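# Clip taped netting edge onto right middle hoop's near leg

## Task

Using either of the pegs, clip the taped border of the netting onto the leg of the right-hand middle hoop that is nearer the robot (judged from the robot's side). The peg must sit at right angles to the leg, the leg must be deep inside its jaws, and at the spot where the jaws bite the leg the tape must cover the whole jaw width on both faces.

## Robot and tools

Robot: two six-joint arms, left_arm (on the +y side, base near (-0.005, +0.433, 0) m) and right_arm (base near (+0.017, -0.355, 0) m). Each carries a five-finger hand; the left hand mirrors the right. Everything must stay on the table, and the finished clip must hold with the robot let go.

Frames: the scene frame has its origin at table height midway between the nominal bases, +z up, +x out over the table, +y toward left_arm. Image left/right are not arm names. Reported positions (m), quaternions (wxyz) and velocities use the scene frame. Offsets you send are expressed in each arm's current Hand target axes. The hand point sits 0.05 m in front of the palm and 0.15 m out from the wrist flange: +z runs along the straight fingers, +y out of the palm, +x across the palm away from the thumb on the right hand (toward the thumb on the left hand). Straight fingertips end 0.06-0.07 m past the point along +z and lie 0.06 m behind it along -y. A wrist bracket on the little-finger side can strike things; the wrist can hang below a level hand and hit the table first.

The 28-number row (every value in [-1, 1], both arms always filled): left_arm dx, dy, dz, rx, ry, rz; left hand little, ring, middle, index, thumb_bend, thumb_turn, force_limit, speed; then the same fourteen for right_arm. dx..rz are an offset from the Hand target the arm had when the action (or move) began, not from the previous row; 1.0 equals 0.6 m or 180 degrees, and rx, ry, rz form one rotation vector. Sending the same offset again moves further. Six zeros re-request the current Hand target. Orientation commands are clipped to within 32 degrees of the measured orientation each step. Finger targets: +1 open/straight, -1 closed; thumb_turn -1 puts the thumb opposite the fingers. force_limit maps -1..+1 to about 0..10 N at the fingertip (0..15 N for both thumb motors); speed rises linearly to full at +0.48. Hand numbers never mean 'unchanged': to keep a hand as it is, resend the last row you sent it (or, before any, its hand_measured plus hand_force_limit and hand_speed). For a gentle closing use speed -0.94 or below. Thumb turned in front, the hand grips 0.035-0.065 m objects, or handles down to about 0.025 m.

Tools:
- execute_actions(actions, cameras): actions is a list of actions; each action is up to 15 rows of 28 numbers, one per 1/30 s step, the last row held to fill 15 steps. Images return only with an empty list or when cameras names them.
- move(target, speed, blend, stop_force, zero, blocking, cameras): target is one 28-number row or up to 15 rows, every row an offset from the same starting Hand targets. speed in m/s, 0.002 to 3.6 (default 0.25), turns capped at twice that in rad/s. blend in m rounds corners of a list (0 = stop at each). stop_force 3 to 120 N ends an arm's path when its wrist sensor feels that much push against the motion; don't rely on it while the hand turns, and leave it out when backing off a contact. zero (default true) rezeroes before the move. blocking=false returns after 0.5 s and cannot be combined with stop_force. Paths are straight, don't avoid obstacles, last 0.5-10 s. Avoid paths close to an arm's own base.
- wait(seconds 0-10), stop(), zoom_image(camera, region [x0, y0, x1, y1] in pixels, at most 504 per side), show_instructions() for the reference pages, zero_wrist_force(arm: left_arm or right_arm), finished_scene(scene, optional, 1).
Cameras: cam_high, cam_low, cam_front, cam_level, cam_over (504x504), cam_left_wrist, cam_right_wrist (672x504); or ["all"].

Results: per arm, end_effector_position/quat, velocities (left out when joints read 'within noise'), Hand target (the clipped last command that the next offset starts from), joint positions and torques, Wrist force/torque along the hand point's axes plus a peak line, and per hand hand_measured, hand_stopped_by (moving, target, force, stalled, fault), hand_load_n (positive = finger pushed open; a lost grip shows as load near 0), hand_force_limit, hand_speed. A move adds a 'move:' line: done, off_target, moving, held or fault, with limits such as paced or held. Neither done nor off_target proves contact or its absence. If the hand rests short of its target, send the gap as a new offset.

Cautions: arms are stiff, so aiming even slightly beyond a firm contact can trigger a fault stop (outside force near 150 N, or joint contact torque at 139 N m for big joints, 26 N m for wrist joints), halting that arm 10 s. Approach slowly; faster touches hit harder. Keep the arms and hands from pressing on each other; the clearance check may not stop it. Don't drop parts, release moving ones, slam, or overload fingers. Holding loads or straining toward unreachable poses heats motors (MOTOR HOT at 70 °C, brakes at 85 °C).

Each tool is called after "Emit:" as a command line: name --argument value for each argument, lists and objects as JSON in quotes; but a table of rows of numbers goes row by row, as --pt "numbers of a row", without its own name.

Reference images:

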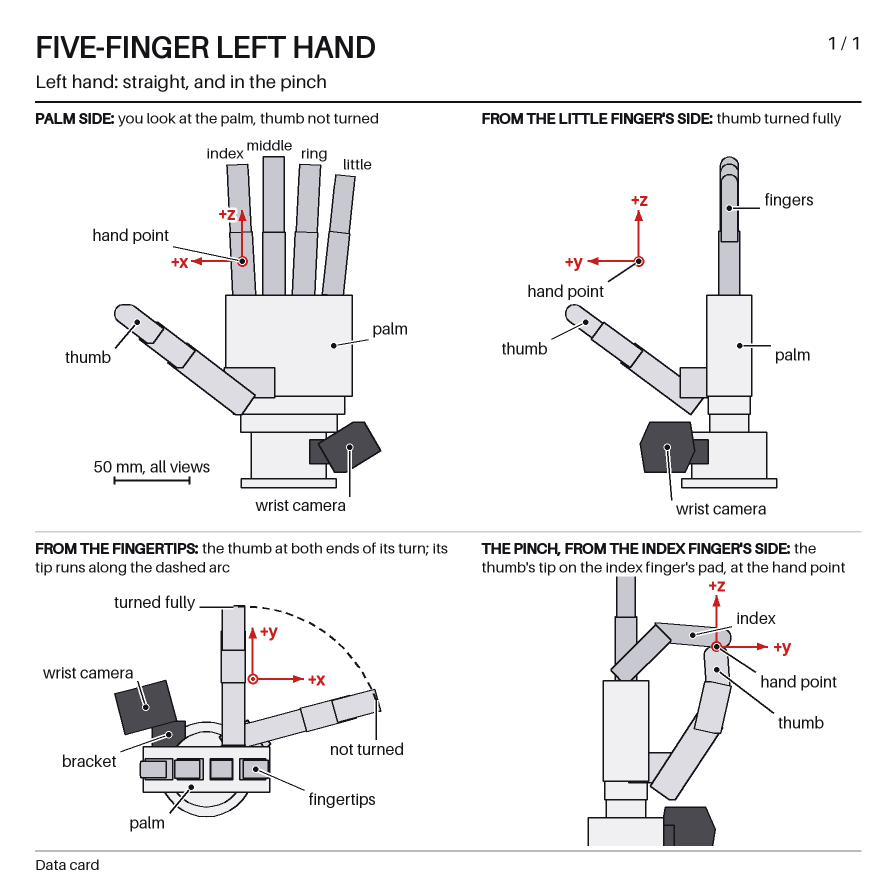

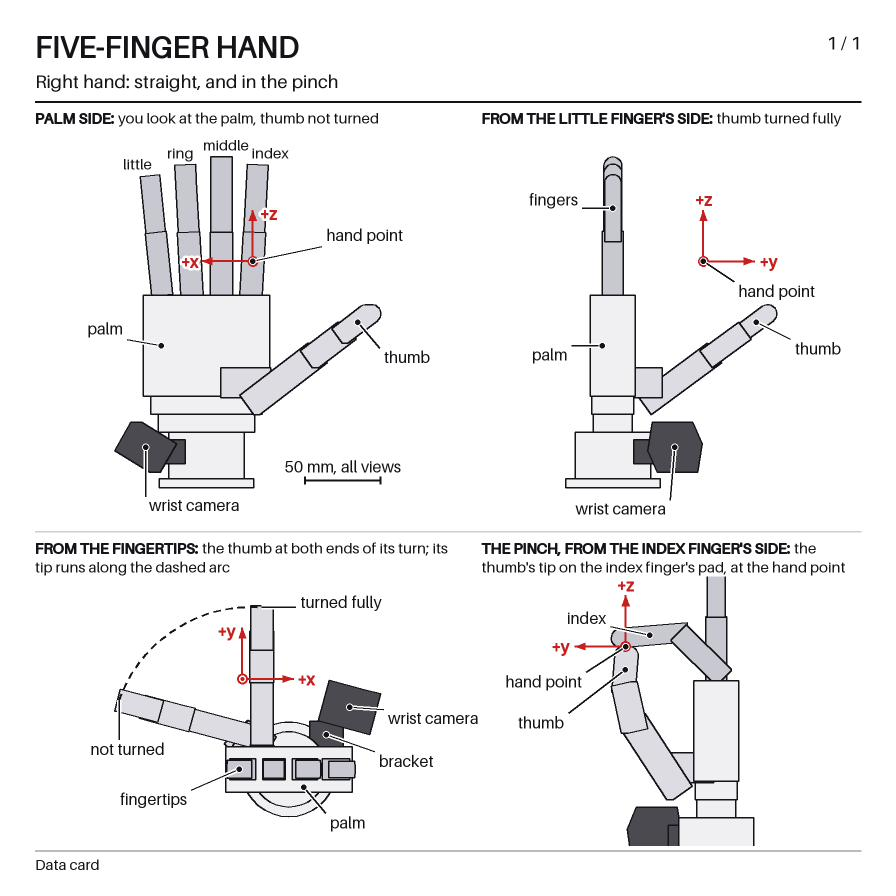

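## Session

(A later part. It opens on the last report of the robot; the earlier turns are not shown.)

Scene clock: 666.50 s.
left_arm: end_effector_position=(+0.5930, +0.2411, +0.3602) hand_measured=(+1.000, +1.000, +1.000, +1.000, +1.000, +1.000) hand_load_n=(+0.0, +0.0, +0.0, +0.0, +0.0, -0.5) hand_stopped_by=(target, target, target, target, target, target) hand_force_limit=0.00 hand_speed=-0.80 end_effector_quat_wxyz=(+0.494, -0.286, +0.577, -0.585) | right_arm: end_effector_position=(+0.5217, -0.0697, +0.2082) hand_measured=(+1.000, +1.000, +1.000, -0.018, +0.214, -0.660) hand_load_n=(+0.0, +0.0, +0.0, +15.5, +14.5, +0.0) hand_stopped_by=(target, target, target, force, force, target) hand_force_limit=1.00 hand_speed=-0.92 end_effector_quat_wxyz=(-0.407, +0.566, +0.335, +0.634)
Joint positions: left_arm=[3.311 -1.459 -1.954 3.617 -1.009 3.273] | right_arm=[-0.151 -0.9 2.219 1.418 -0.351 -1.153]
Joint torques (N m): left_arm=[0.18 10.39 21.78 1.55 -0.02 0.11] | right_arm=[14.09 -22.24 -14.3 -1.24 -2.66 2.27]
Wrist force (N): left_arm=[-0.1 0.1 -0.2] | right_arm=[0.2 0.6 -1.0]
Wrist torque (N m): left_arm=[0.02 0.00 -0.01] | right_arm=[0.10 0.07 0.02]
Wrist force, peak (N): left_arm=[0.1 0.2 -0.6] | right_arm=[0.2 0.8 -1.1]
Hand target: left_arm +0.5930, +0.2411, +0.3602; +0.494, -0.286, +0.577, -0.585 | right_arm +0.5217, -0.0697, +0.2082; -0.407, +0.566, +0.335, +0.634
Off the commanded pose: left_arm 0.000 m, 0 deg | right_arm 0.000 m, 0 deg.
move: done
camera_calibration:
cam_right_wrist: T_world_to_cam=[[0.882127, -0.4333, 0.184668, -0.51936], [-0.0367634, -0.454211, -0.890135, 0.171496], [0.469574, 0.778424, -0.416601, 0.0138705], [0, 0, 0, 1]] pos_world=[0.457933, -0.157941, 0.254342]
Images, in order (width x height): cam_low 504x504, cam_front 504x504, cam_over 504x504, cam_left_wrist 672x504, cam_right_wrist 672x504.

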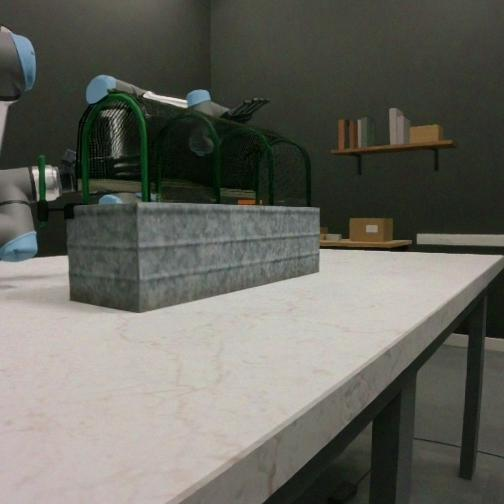

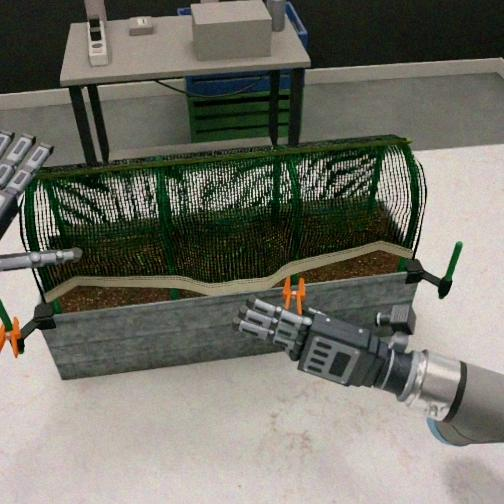

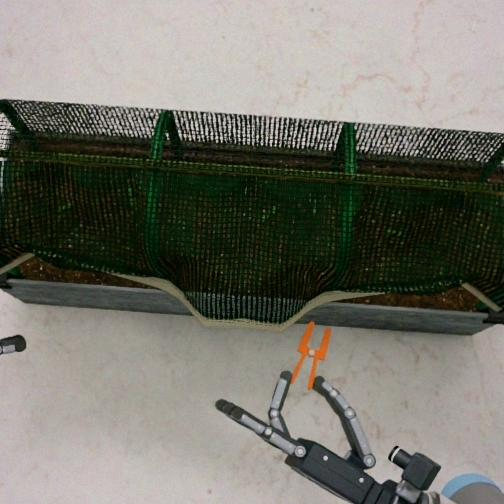

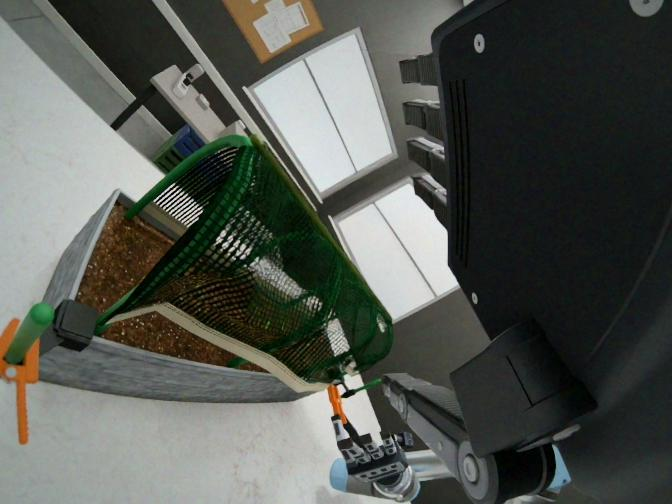

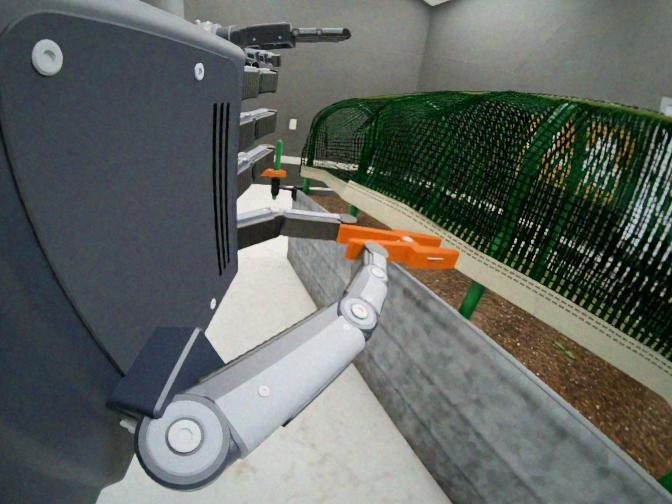

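Emit:
move --target '[0,0,0,0,0,0,1,1,1,1,1,1,0,-0.8,-0.0122,0.015,0.0021,0,0,0,1,1,1,-0.1,0.2,-0.66,1.0,-0.92]' --cameras '["cam_right_wrist","cam_left_wrist","cam_front","cam_over"]' --speed 0.03

Emit:
zoom_image --camera "cam_right_wrist" --region '[400, 210, 500, 290]'

Emit:
zoom_image --camera "cam_over" --region '[280, 260, 380, 360]'

Emit:
zoom_image --camera "cam_left_wrist" --region '[300, 360, 370, 430]'

Emit:
zoom_image --camera "cam_front" --region '[260, 240, 340, 310]'

Scene clock: 711.37 s.
left_arm: end_effector_position=(+0.5930, +0.2411, +0.3602) hand_measured=(+1.000, +1.000, +1.000, +1.000, +1.000, +1.000) hand_load_n=(+0.0, +0.0, +0.0, +0.0, +0.0, -0.5) hand_stopped_by=(target, target, target, target, target, target) hand_force_limit=0.00 hand_speed=-0.80 end_effector_quat_wxyz=(+0.494, -0.286, +0.577, -0.585) | right_arm: end_effector_position=(+0.5304, -0.0715, +0.2009) hand_measured=(+1.000, +1.000, +1.000, -0.018, +0.214, -0.660) hand_load_n=(+0.0, +0.0, +0.0, +15.5, +14.5, +0.5) hand_stopped_by=(target, target, target, force, force, target) hand_force_limit=1.00 hand_speed=-0.92 end_effector_quat_wxyz=(-0.407, +0.566, +0.335, +0.634)
Joint positions: left_arm=[3.311 -1.459 -1.954 3.617 -1.009 3.273] | right_arm=[-0.153 -0.873 2.192 1.416 -0.35 -1.15]
Joint torques (N m): left_arm=[-0.59 10.65 21.07 1.57 -0.11 -0.03] | right_arm=[-13.46 -25.06 -15.62 -1.08 1.87 2.12]
Wrist force (N): left_arm=[0.0 0.1 0.1] | right_arm=[0.2 0.5 -1.1]
Wrist torque (N m): left_arm=[0.01 0.00 -0.01] | right_arm=[0.09 0.07 0.02]
Wrist force, peak (N): left_arm=[-0.3 0.5 0.0] | right_arm=[0.2 0.9 -1.1]
Hand target: left_arm +0.5930, +0.2411, +0.3602; +0.494, -0.286, +0.577, -0.585 | right_arm +0.5305, -0.0716, +0.2008; -0.407, +0.566, +0.335, +0.634
Off the commanded pose: left_arm 0.000 m, 0 deg | right_arm 0.000 m, 0 deg.
move: done
camera_calibration:
cam_right_wrist: T_world_to_cam=[[0.88213, -0.433303, 0.18465, -0.526507], [-0.0366736, -0.454029, -0.890232, 0.164465], [0.469577, 0.778528, -0.416404, 0.00818952], [0, 0, 0, 1]] pos_world=[0.466633, -0.159841, 0.247042]
Images, in order (width x height): cam_front 504x504, cam_over 504x504, cam_left_wrist 672x504, cam_right_wrist 672x504.

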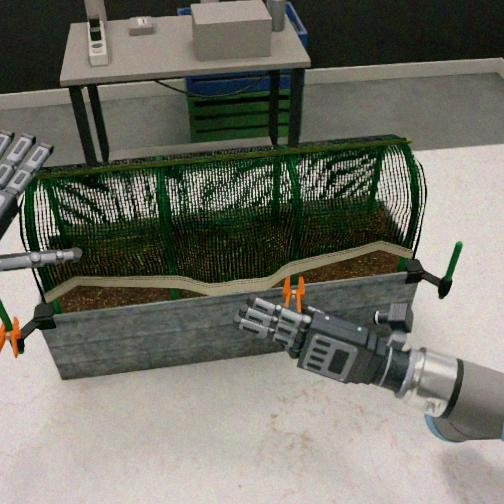

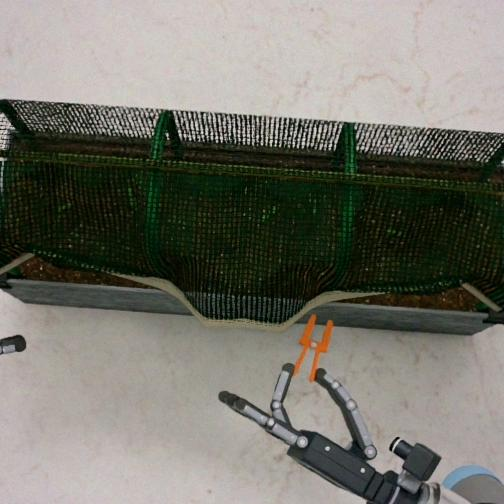

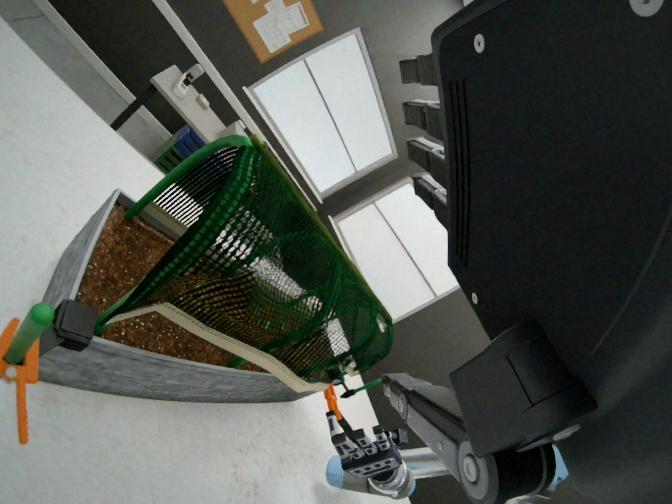

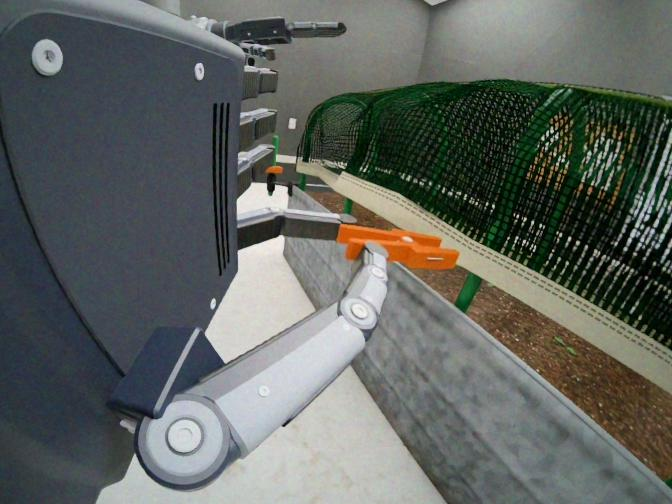

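Scaled by 5.040 from the camera's 672x504 image, which has a finer 960x720 frame.

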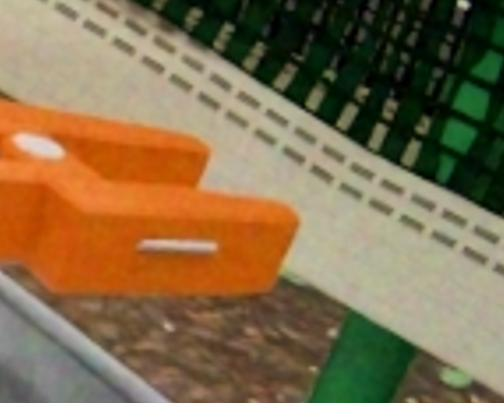

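Scaled by 5.040.

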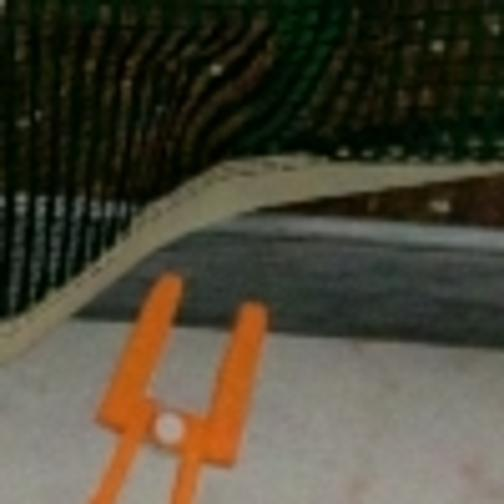

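Scaled by 7.200 from the camera's 672x504 image, which has a finer 960x720 frame.

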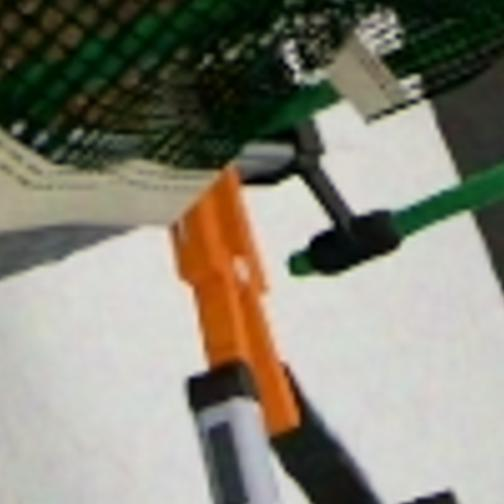

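Scaled by 6.300.

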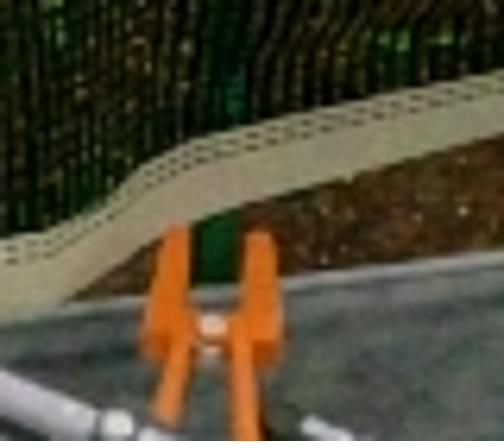

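Emit:
move --target '[0,0,0,0,0,0,1,1,1,1,1,1,0,-0.8,-0.0013,0.0358,0.0075,0,0,0,1,1,1,-0.1,0.2,-0.66,1.0,-0.92]' --cameras '["cam_right_wrist","cam_left_wrist","cam_front","cam_over"]' --speed 0.025 --stop_force 8

Emit:
zoom_image --camera "cam_right_wrist" --region '[400, 210, 500, 290]'

Emit:
zoom_image --camera "cam_over" --region '[280, 260, 380, 360]'

Emit:
zoom_image --camera "cam_left_wrist" --region '[290, 350, 370, 430]'

Emit:
zoom_image --camera "cam_front" --region '[260, 240, 340, 310]'

Scene clock: 752.00 s.
left_arm: end_effector_position=(+0.5930, +0.2411, +0.3602) hand_measured=(+1.000, +1.000, +1.000, +1.000, +1.000, +1.000) hand_load_n=(+0.0, +0.0, +0.0, +0.0, +0.0, -0.5) hand_stopped_by=(target, target, target, target, target, target) hand_force_limit=0.00 hand_speed=-0.80 end_effector_quat_wxyz=(+0.494, -0.286, +0.577, -0.585) | right_arm: end_effector_position=(+0.5517, -0.0770, +0.1999) hand_measured=(+1.000, +1.000, +1.000, -0.018, +0.214, -0.660) hand_load_n=(+0.0, +0.0, +0.0, +15.5, +15.0, +0.5) hand_stopped_by=(target, target, target, force, force, target) hand_force_limit=1.00 hand_speed=-0.92 end_effector_quat_wxyz=(-0.407, +0.566, +0.335, +0.634)
Joint positions: left_arm=[3.311 -1.459 -1.954 3.617 -1.009 3.273] | right_arm=[-0.159 -0.854 2.132 1.45 -0.344 -1.142]
Joint torques (N m): left_arm=[0.08 10.23 21.15 1.59 -0.16 0.11] | right_arm=[-13.24 -24.97 -15.5 1.89 1.89 2.21]
Wrist force (N): left_arm=[0.1 0.2 0.0] | right_arm=[0.0 0.6 -0.7]
Wrist torque (N m): left_arm=[0.04 -0.02 0.00] | right_arm=[0.08 0.08 0.03]
Wrist force, peak (N): left_arm=[-0.2 0.5 -0.3] | right_arm=[0.2 0.4 -1.3]
Hand target: left_arm +0.5930, +0.2411, +0.3602; +0.494, -0.286, +0.577, -0.585 | right_arm +0.5517, -0.0770, +0.1999; -0.407, +0.566, +0.335, +0.634
Off the commanded pose: left_arm 0.000 m, 0 deg | right_arm 0.000 m, 0 deg.
move: done
camera_calibration:
cam_right_wrist: T_world_to_cam=[[0.88213, -0.433303, 0.18465, -0.54754], [-0.0366736, -0.454029, -0.890232, 0.161908], [0.469577, 0.778528, -0.416404, 0.00192823], [0, 0, 0, 1]] pos_world=[0.488033, -0.165241, 0.246042]
Images, in order (width x height): cam_front 504x504, cam_over 504x504, cam_left_wrist 672x504, cam_right_wrist 672x504.

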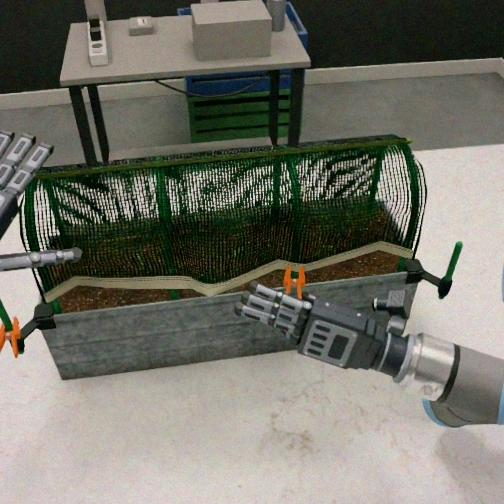

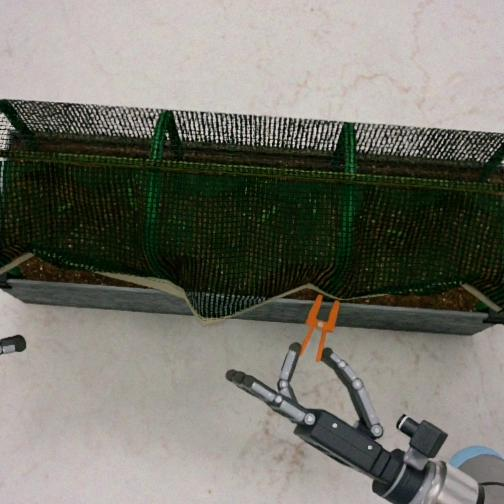

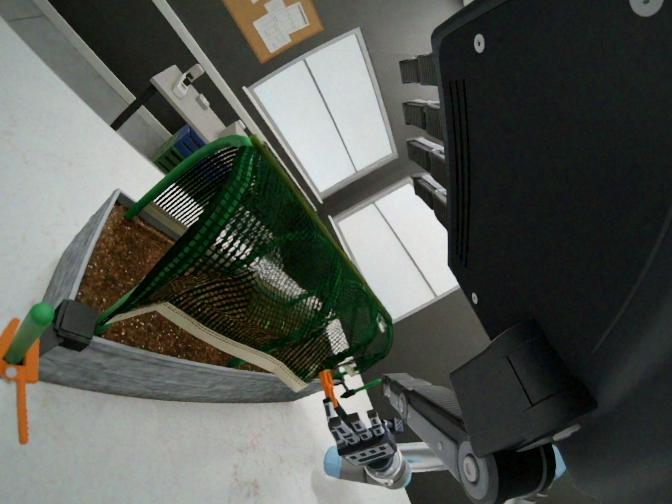

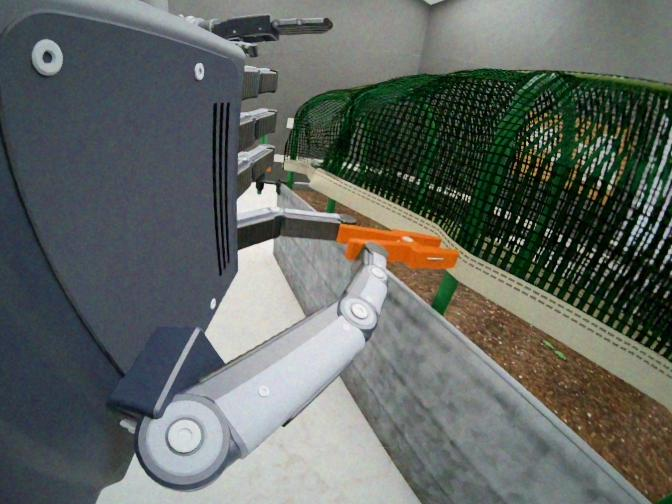

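Scaled by 5.040 from the camera's 672x504 image, which has a finer 960x720 frame.

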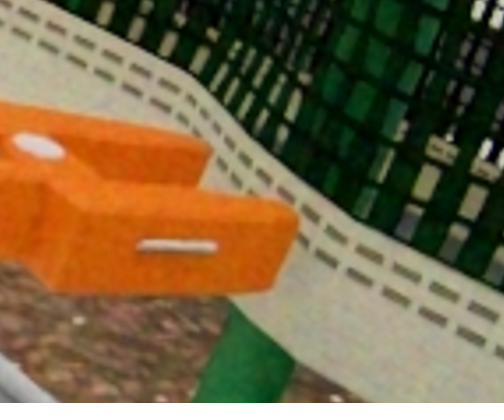

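Scaled by 5.040.

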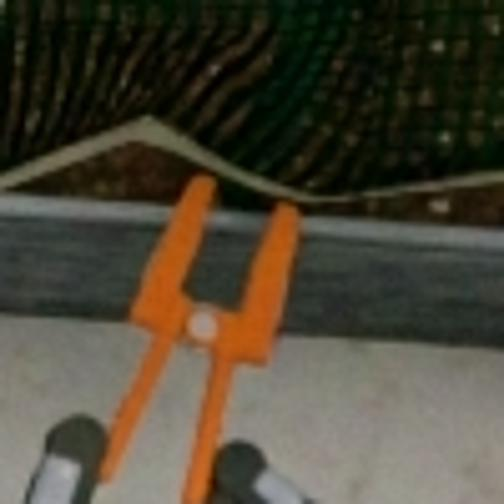

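Scaled by 6.300 from the camera's 672x504 image, which has a finer 960x720 frame.

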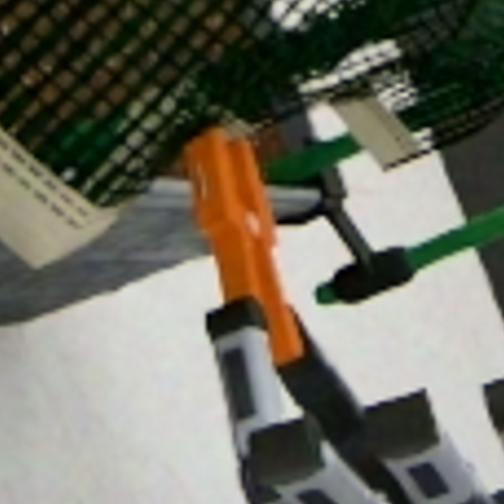

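Scaled by 6.300.

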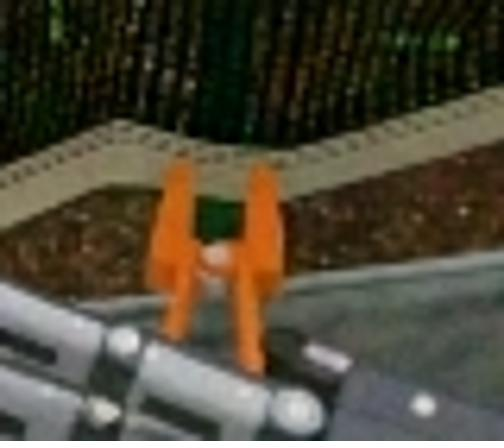

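Emit:
move --target '[0,0,0,0,0,0,1,1,1,1,1,1,0,-0.8,0.0002,0.0245,0.0053,0,0,0,1,1,1,-0.1,0.2,-0.66,1.0,-0.92]' --cameras '["cam_right_wrist","cam_left_wrist","cam_front","cam_over"]' --speed 0.02 --stop_force 8

Emit:
zoom_image --camera "cam_right_wrist" --region '[400, 210, 500, 290]'

Emit:
zoom_image --camera "cam_over" --region '[280, 240, 380, 340]'

Emit:
zoom_image --camera "cam_left_wrist" --region '[290, 350, 370, 430]'

Emit:
zoom_image --camera "cam_front" --region '[260, 240, 340, 310]'

Scene clock: 766.53 s.
left_arm: end_effector_position=(+0.5930, +0.2411, +0.3602) hand_measured=(+1.000, +1.000, +1.000, +1.000, +1.000, +1.000) hand_load_n=(+0.0, +0.0, +0.0, +0.0, +0.0, +0.0) hand_stopped_by=(target, target, target, target, target, target) hand_force_limit=0.00 hand_speed=-0.80 end_effector_quat_wxyz=(+0.494, -0.286, +0.577, -0.585) | right_arm: end_effector_position=(+0.5663, -0.0808, +0.1999) hand_measured=(+1.000, +1.000, +1.000, -0.018, +0.214, -0.660) hand_load_n=(+0.0, +0.0, +0.0, +15.0, +15.0, +0.0) hand_stopped_by=(target, target, target, force, force, target) hand_force_limit=1.00 hand_speed=-0.92 end_effector_quat_wxyz=(-0.407, +0.566, +0.335, +0.634)
Joint positions: left_arm=[3.311 -1.459 -1.954 3.617 -1.009 3.273] | right_arm=[-0.164 -0.842 2.09 1.475 -0.34 -1.137]
Joint torques (N m): left_arm=[0.49 10.61 22.69 1.59 -0.1 0.05] | right_arm=[-13.84 -26.76 -16.32 2.14 1.77 2.27]
Wrist force (N): left_arm=[0.0 0.3 0.0] | right_arm=[-0.1 0.2 -0.9]
Wrist torque (N m): left_arm=[0.04 0.00 -0.01] | right_arm=[0.04 0.11 0.00]
Wrist force, peak (N): left_arm=[-0.1 0.5 -0.2] | right_arm=[0.3 0.4 -1.3]
Hand target: left_arm +0.5930, +0.2411, +0.3602; +0.494, -0.286, +0.577, -0.585 | right_arm +0.5663, -0.0808, +0.1999; -0.407, +0.566, +0.335, +0.634
Off the commanded pose: left_arm 0.000 m, 0 deg | right_arm 0.000 m, 0 deg.
move: done
camera_calibration:
cam_right_wrist: T_world_to_cam=[[0.88213, -0.433303, 0.18465, -0.561977], [-0.0366736, -0.454029, -0.890232, 0.160714], [0.469577, 0.778528, -0.416404, -0.00192223], [0, 0, 0, 1]] pos_world=[0.502533, -0.169041, 0.246042]
Images, in order (width x height): cam_front 504x504, cam_over 504x504, cam_left_wrist 672x504, cam_right_wrist 672x504.

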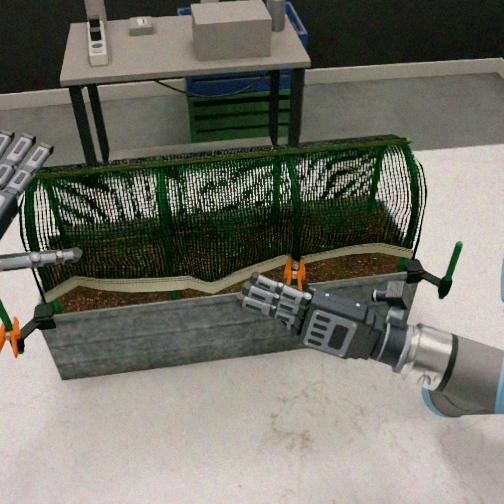

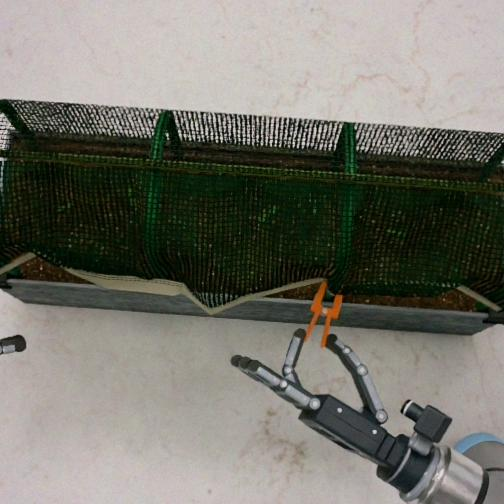

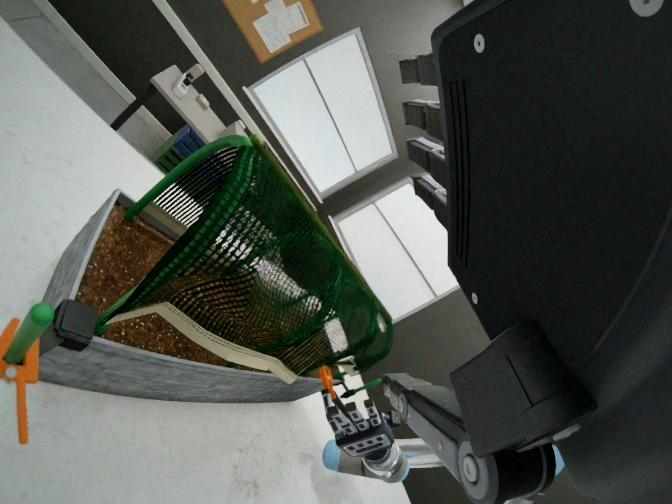

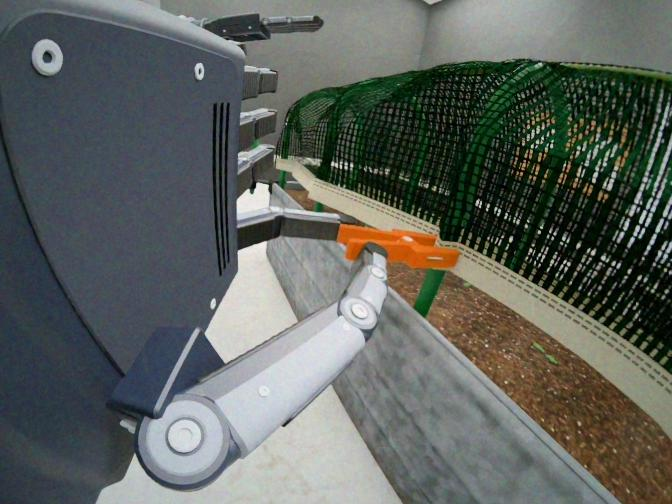

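Scaled by 5.040 from the camera's 672x504 image, which has a finer 960x720 frame.

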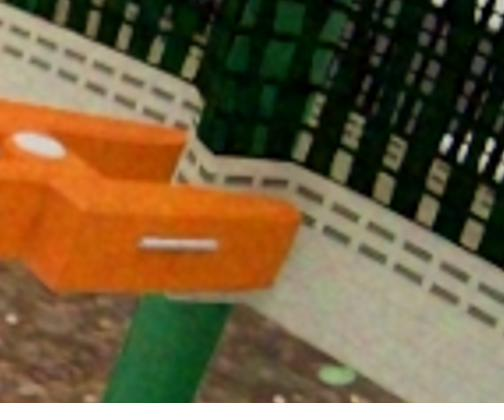

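Scaled by 5.040.

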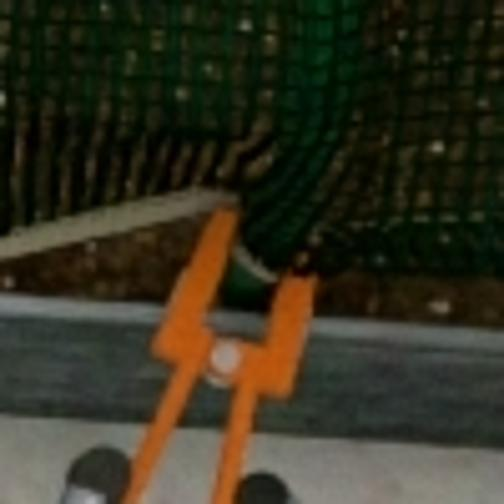

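Scaled by 6.300 from the camera's 672x504 image, which has a finer 960x720 frame.

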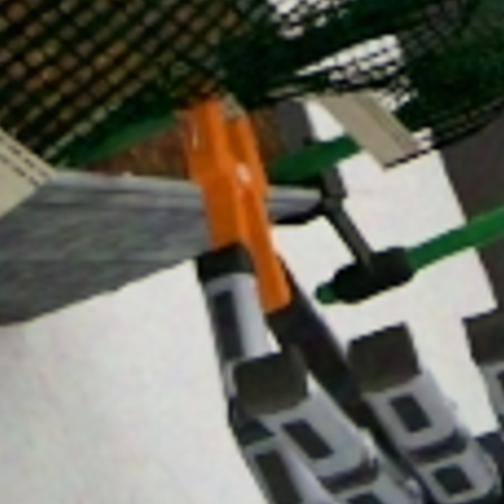

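Scaled by 6.300.

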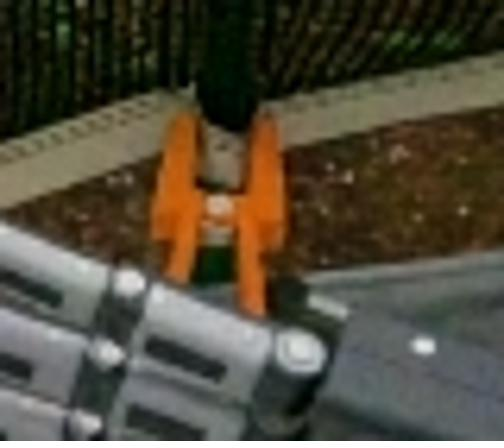

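Emit:
move --target '[0,0,0,0,0,0,1,1,1,1,1,1,0,-0.8,-0.001,0.0147,0.003,0,0,0,1,1,1,-0.1,0.2,-0.66,1.0,-0.92]' --cameras '["cam_right_wrist","cam_front","cam_over"]' --speed 0.015 --stop_force 8

Emit:
zoom_image --camera "cam_right_wrist" --region '[400, 210, 500, 290]'

Emit:
zoom_image --camera "cam_over" --region '[300, 240, 370, 310]'

Emit:
zoom_image --camera "cam_front" --region '[260, 230, 330, 300]'

Scene clock: 779.23 s.
left_arm: end_effector_position=(+0.5930, +0.2411, +0.3602) hand_measured=(+1.000, +1.000, +1.000, +1.000, +1.000, +1.000) hand_load_n=(+0.0, +0.0, +0.0, +0.0, +0.0, +0.5) hand_stopped_by=(target, target, target, target, target, target) hand_force_limit=0.00 hand_speed=-0.80 end_effector_quat_wxyz=(+0.494, -0.286, +0.577, -0.585) | right_arm: end_effector_position=(+0.5750, -0.0830, +0.1992) hand_measured=(+1.000, +1.000, +1.000, -0.018, +0.214, -0.660) hand_load_n=(+0.0, +0.0, +0.5, +15.0, +13.5, +0.5) hand_stopped_by=(target, target, target, force, force, target) hand_force_limit=1.00 hand_speed=-0.92 end_effector_quat_wxyz=(-0.407, +0.566, +0.335, +0.634)
Joint positions: left_arm=[3.311 -1.459 -1.954 3.617 -1.009 3.273] | right_arm=[-0.166 -0.833 2.065 1.488 -0.338 -1.134]
Joint torques (N m): left_arm=[-0.01 9.65 21.84 1.54 -0.08 0.11] | right_arm=[-15.25 -26.66 -17.47 2.24 1.18 2.1]
Wrist force (N): left_arm=[-0.1 0.3 -0.2] | right_arm=[0.4 -2.5 -1.2]
Wrist torque (N m): left_arm=[0.05 0.01 -0.02] | right_arm=[0.07 0.05 0.03]
Wrist force, peak (N): left_arm=[0.1 0.3 -0.5] | right_arm=[-0.1 -3.7 -1.0]
Hand target: left_arm +0.5930, +0.2411, +0.3602; +0.494, -0.286, +0.577, -0.585 | right_arm +0.5750, -0.0830, +0.1992; -0.407, +0.566, +0.335, +0.634
Off the commanded pose: left_arm 0.000 m, 0 deg | right_arm 0.000 m, 0 deg.
move: done
camera_calibration:
cam_right_wrist: T_world_to_cam=[[0.88213, -0.433303, 0.18465, -0.570476], [-0.0366736, -0.454029, -0.890232, 0.159411], [0.469577, 0.778528, -0.416404, -0.00458627], [0, 0, 0, 1]] pos_world=[0.511233, -0.171241, 0.245342]
Images, in order (width x height): cam_front 504x504, cam_over 504x504, cam_right_wrist 672x504.

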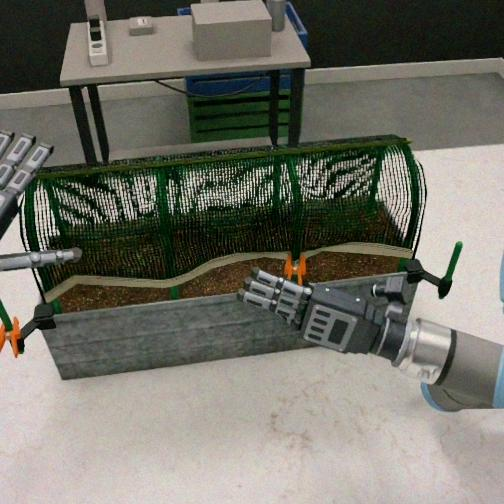

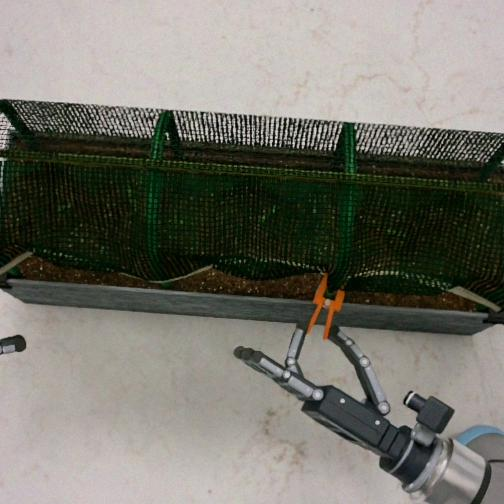

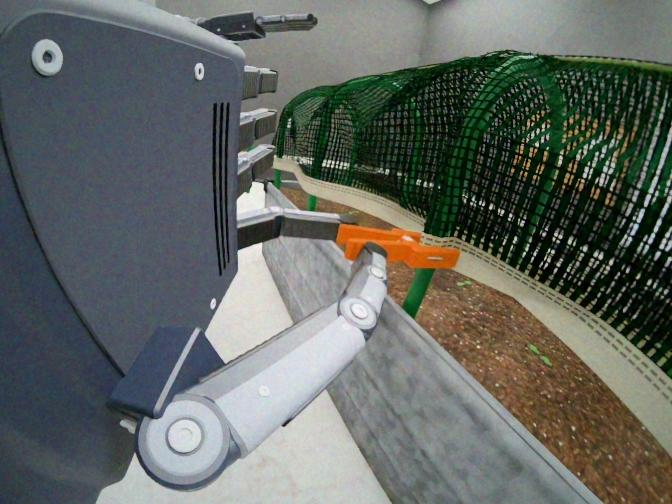

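Scaled by 5.040 from the camera's 672x504 image, which has a finer 960x720 frame.

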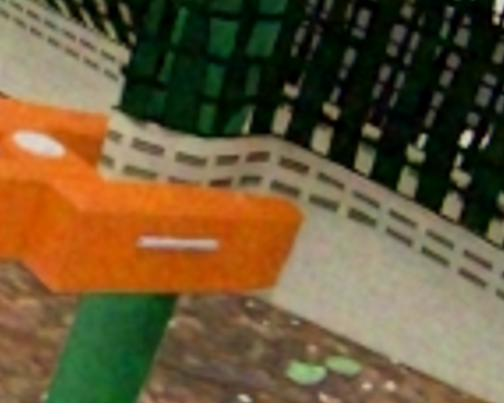

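Scaled by 7.200.

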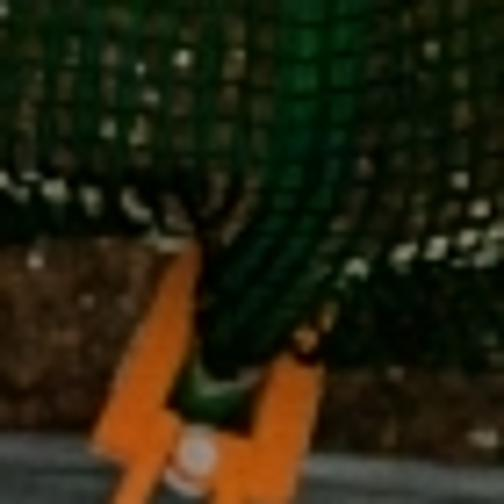

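Scaled by 7.200.

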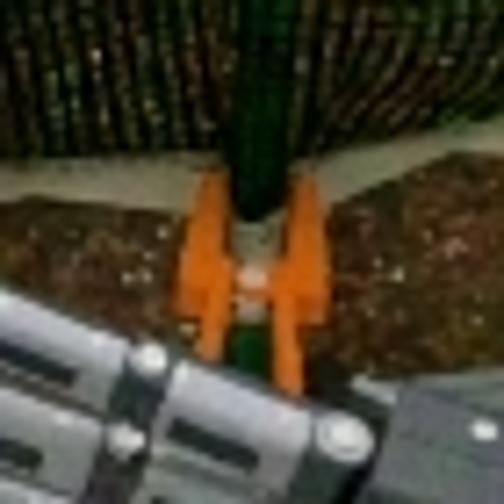

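Emit:
move --target '[0,0,0,0,0,0,1,1,1,1,1,1,0,-0.8,0,0.0065,0.0013,0,0,0,1,1,1,-0.1,0.2,-0.66,1.0,-0.92]' --cameras '["cam_right_wrist","cam_front","cam_over","cam_left_wrist"]' --speed 0.012 --stop_force 8

Emit:
zoom_image --camera "cam_right_wrist" --region '[390, 210, 490, 290]'

Emit:
zoom_image --camera "cam_over" --region '[300, 240, 370, 310]'

Emit:
zoom_image --camera "cam_left_wrist" --region '[290, 340, 370, 420]'

Scene clock: 790.60 s.
left_arm: end_effector_position=(+0.5930, +0.2411, +0.3602) hand_measured=(+1.000, +1.000, +1.000, +1.000, +1.000, +1.000) hand_load_n=(+0.0, +0.0, +0.0, +0.0, +0.0, -0.5) hand_stopped_by=(target, target, target, target, target, target) hand_force_limit=0.00 hand_speed=-0.80 end_effector_quat_wxyz=(+0.494, -0.286, +0.577, -0.585) | right_arm: end_effector_position=(+0.5788, -0.0840, +0.1992) hand_measured=(+1.000, +1.000, +1.000, -0.018, +0.214, -0.660) hand_load_n=(+0.0, +0.0, +0.0, +14.0, +6.0, +1.0) hand_stopped_by=(target, target, target, force, force, target) hand_force_limit=1.00 hand_speed=-0.92 end_effector_quat_wxyz=(-0.407, +0.566, +0.335, +0.634)
Joint positions: left_arm=[3.311 -1.459 -1.954 3.617 -1.009 3.273] | right_arm=[-0.167 -0.829 2.054 1.494 -0.337 -1.132]
Joint torques (N m): left_arm=[0.24 9.47 22.36 1.53 -0.17 0.13] | right_arm=[-16.06 -27.66 -15.2 2.41 -0.44 1.67]
Wrist force (N): left_arm=[-0.1 0.2 -0.2] | right_arm=[0.2 -10.6 -3.2]
Wrist torque (N m): left_arm=[0.05 0.00 -0.01] | right_arm=[-0.13 0.10 -0.04]
Wrist force, peak (N): left_arm=[0.1 -0.1 -0.6] | right_arm=[0.3 -10.7 -3.2]
Hand target: left_arm +0.5930, +0.2411, +0.3602; +0.494, -0.286, +0.577, -0.585 | right_arm +0.5788, -0.0840, +0.1992; -0.407, +0.566, +0.335, +0.634
Off the commanded pose: left_arm 0.000 m, 0 deg | right_arm 0.000 m, 0 deg.
move: contact (right_arm)
camera_calibration:
cam_right_wrist: T_world_to_cam=[[0.88213, -0.433303, 0.18465, -0.574261], [-0.0366736, -0.454029, -0.890232, 0.159097], [0.469577, 0.778528, -0.416404, -0.00559213], [0, 0, 0, 1]] pos_world=[0.515033, -0.172241, 0.245342]
Images, in order (width x height): cam_front 504x504, cam_over 504x504, cam_left_wrist 672x504, cam_right_wrist 672x504.

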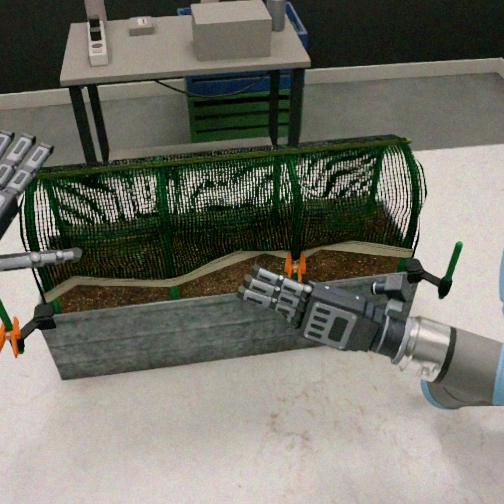

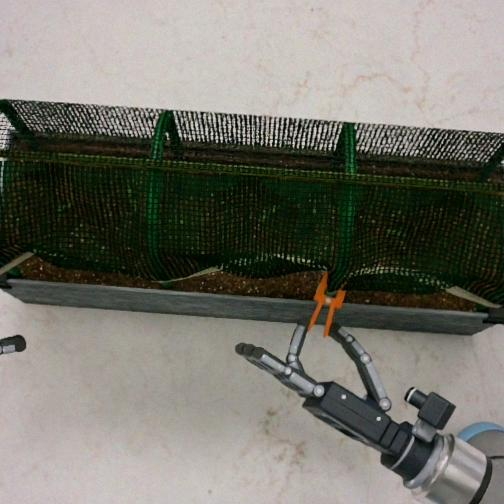

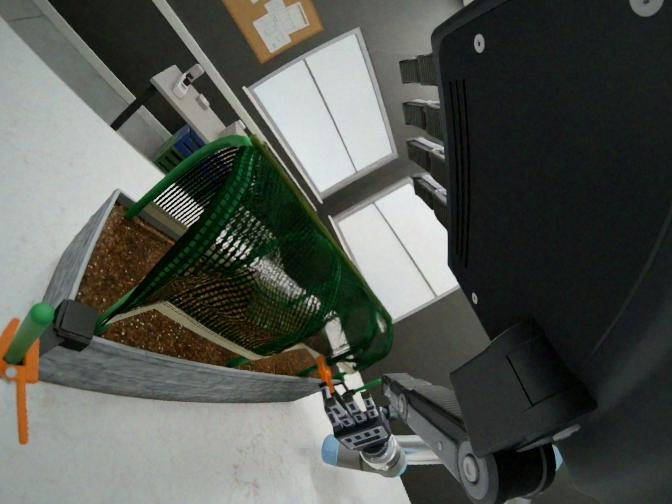

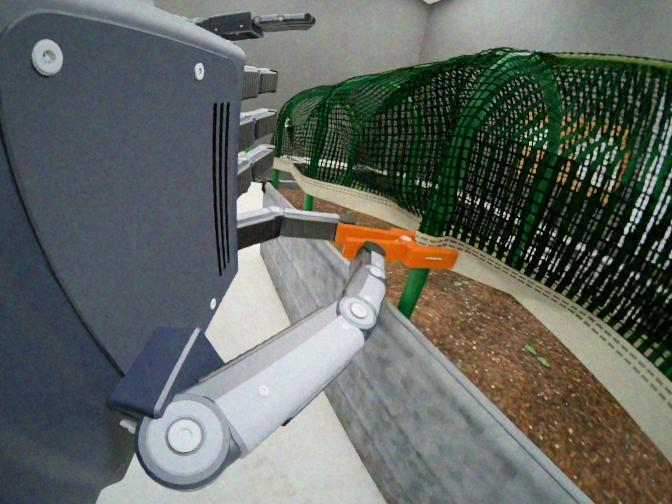

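Scaled by 5.040 from the camera's 672x504 image, which has a finer 960x720 frame.

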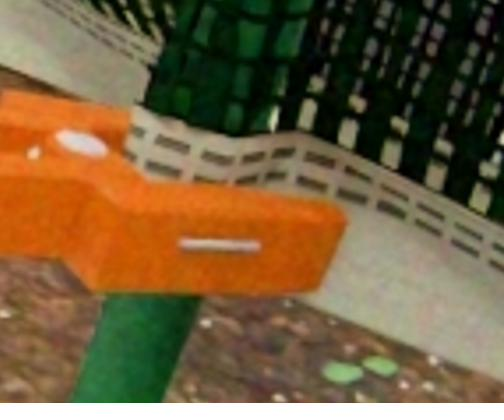

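Scaled by 7.200.

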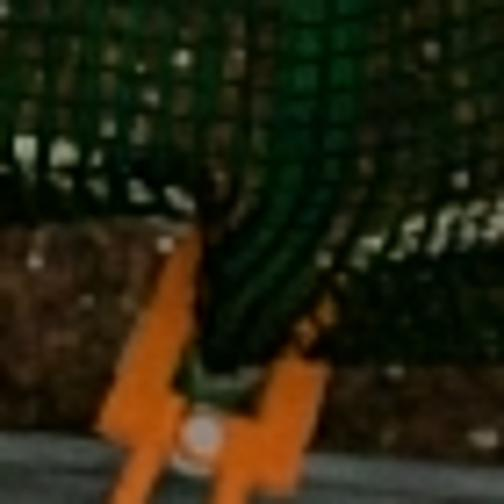

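Scaled by 6.300 from the camera's 672x504 image, which has a finer 960x720 frame.

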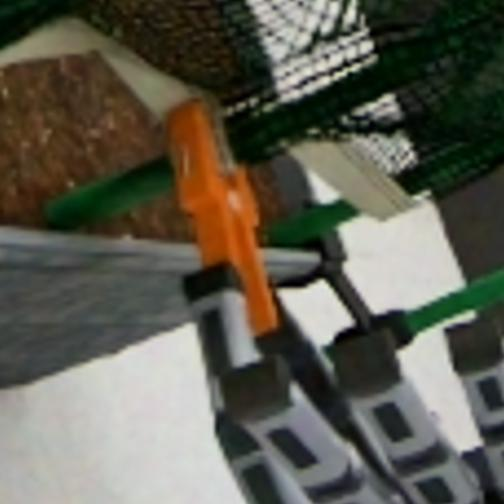

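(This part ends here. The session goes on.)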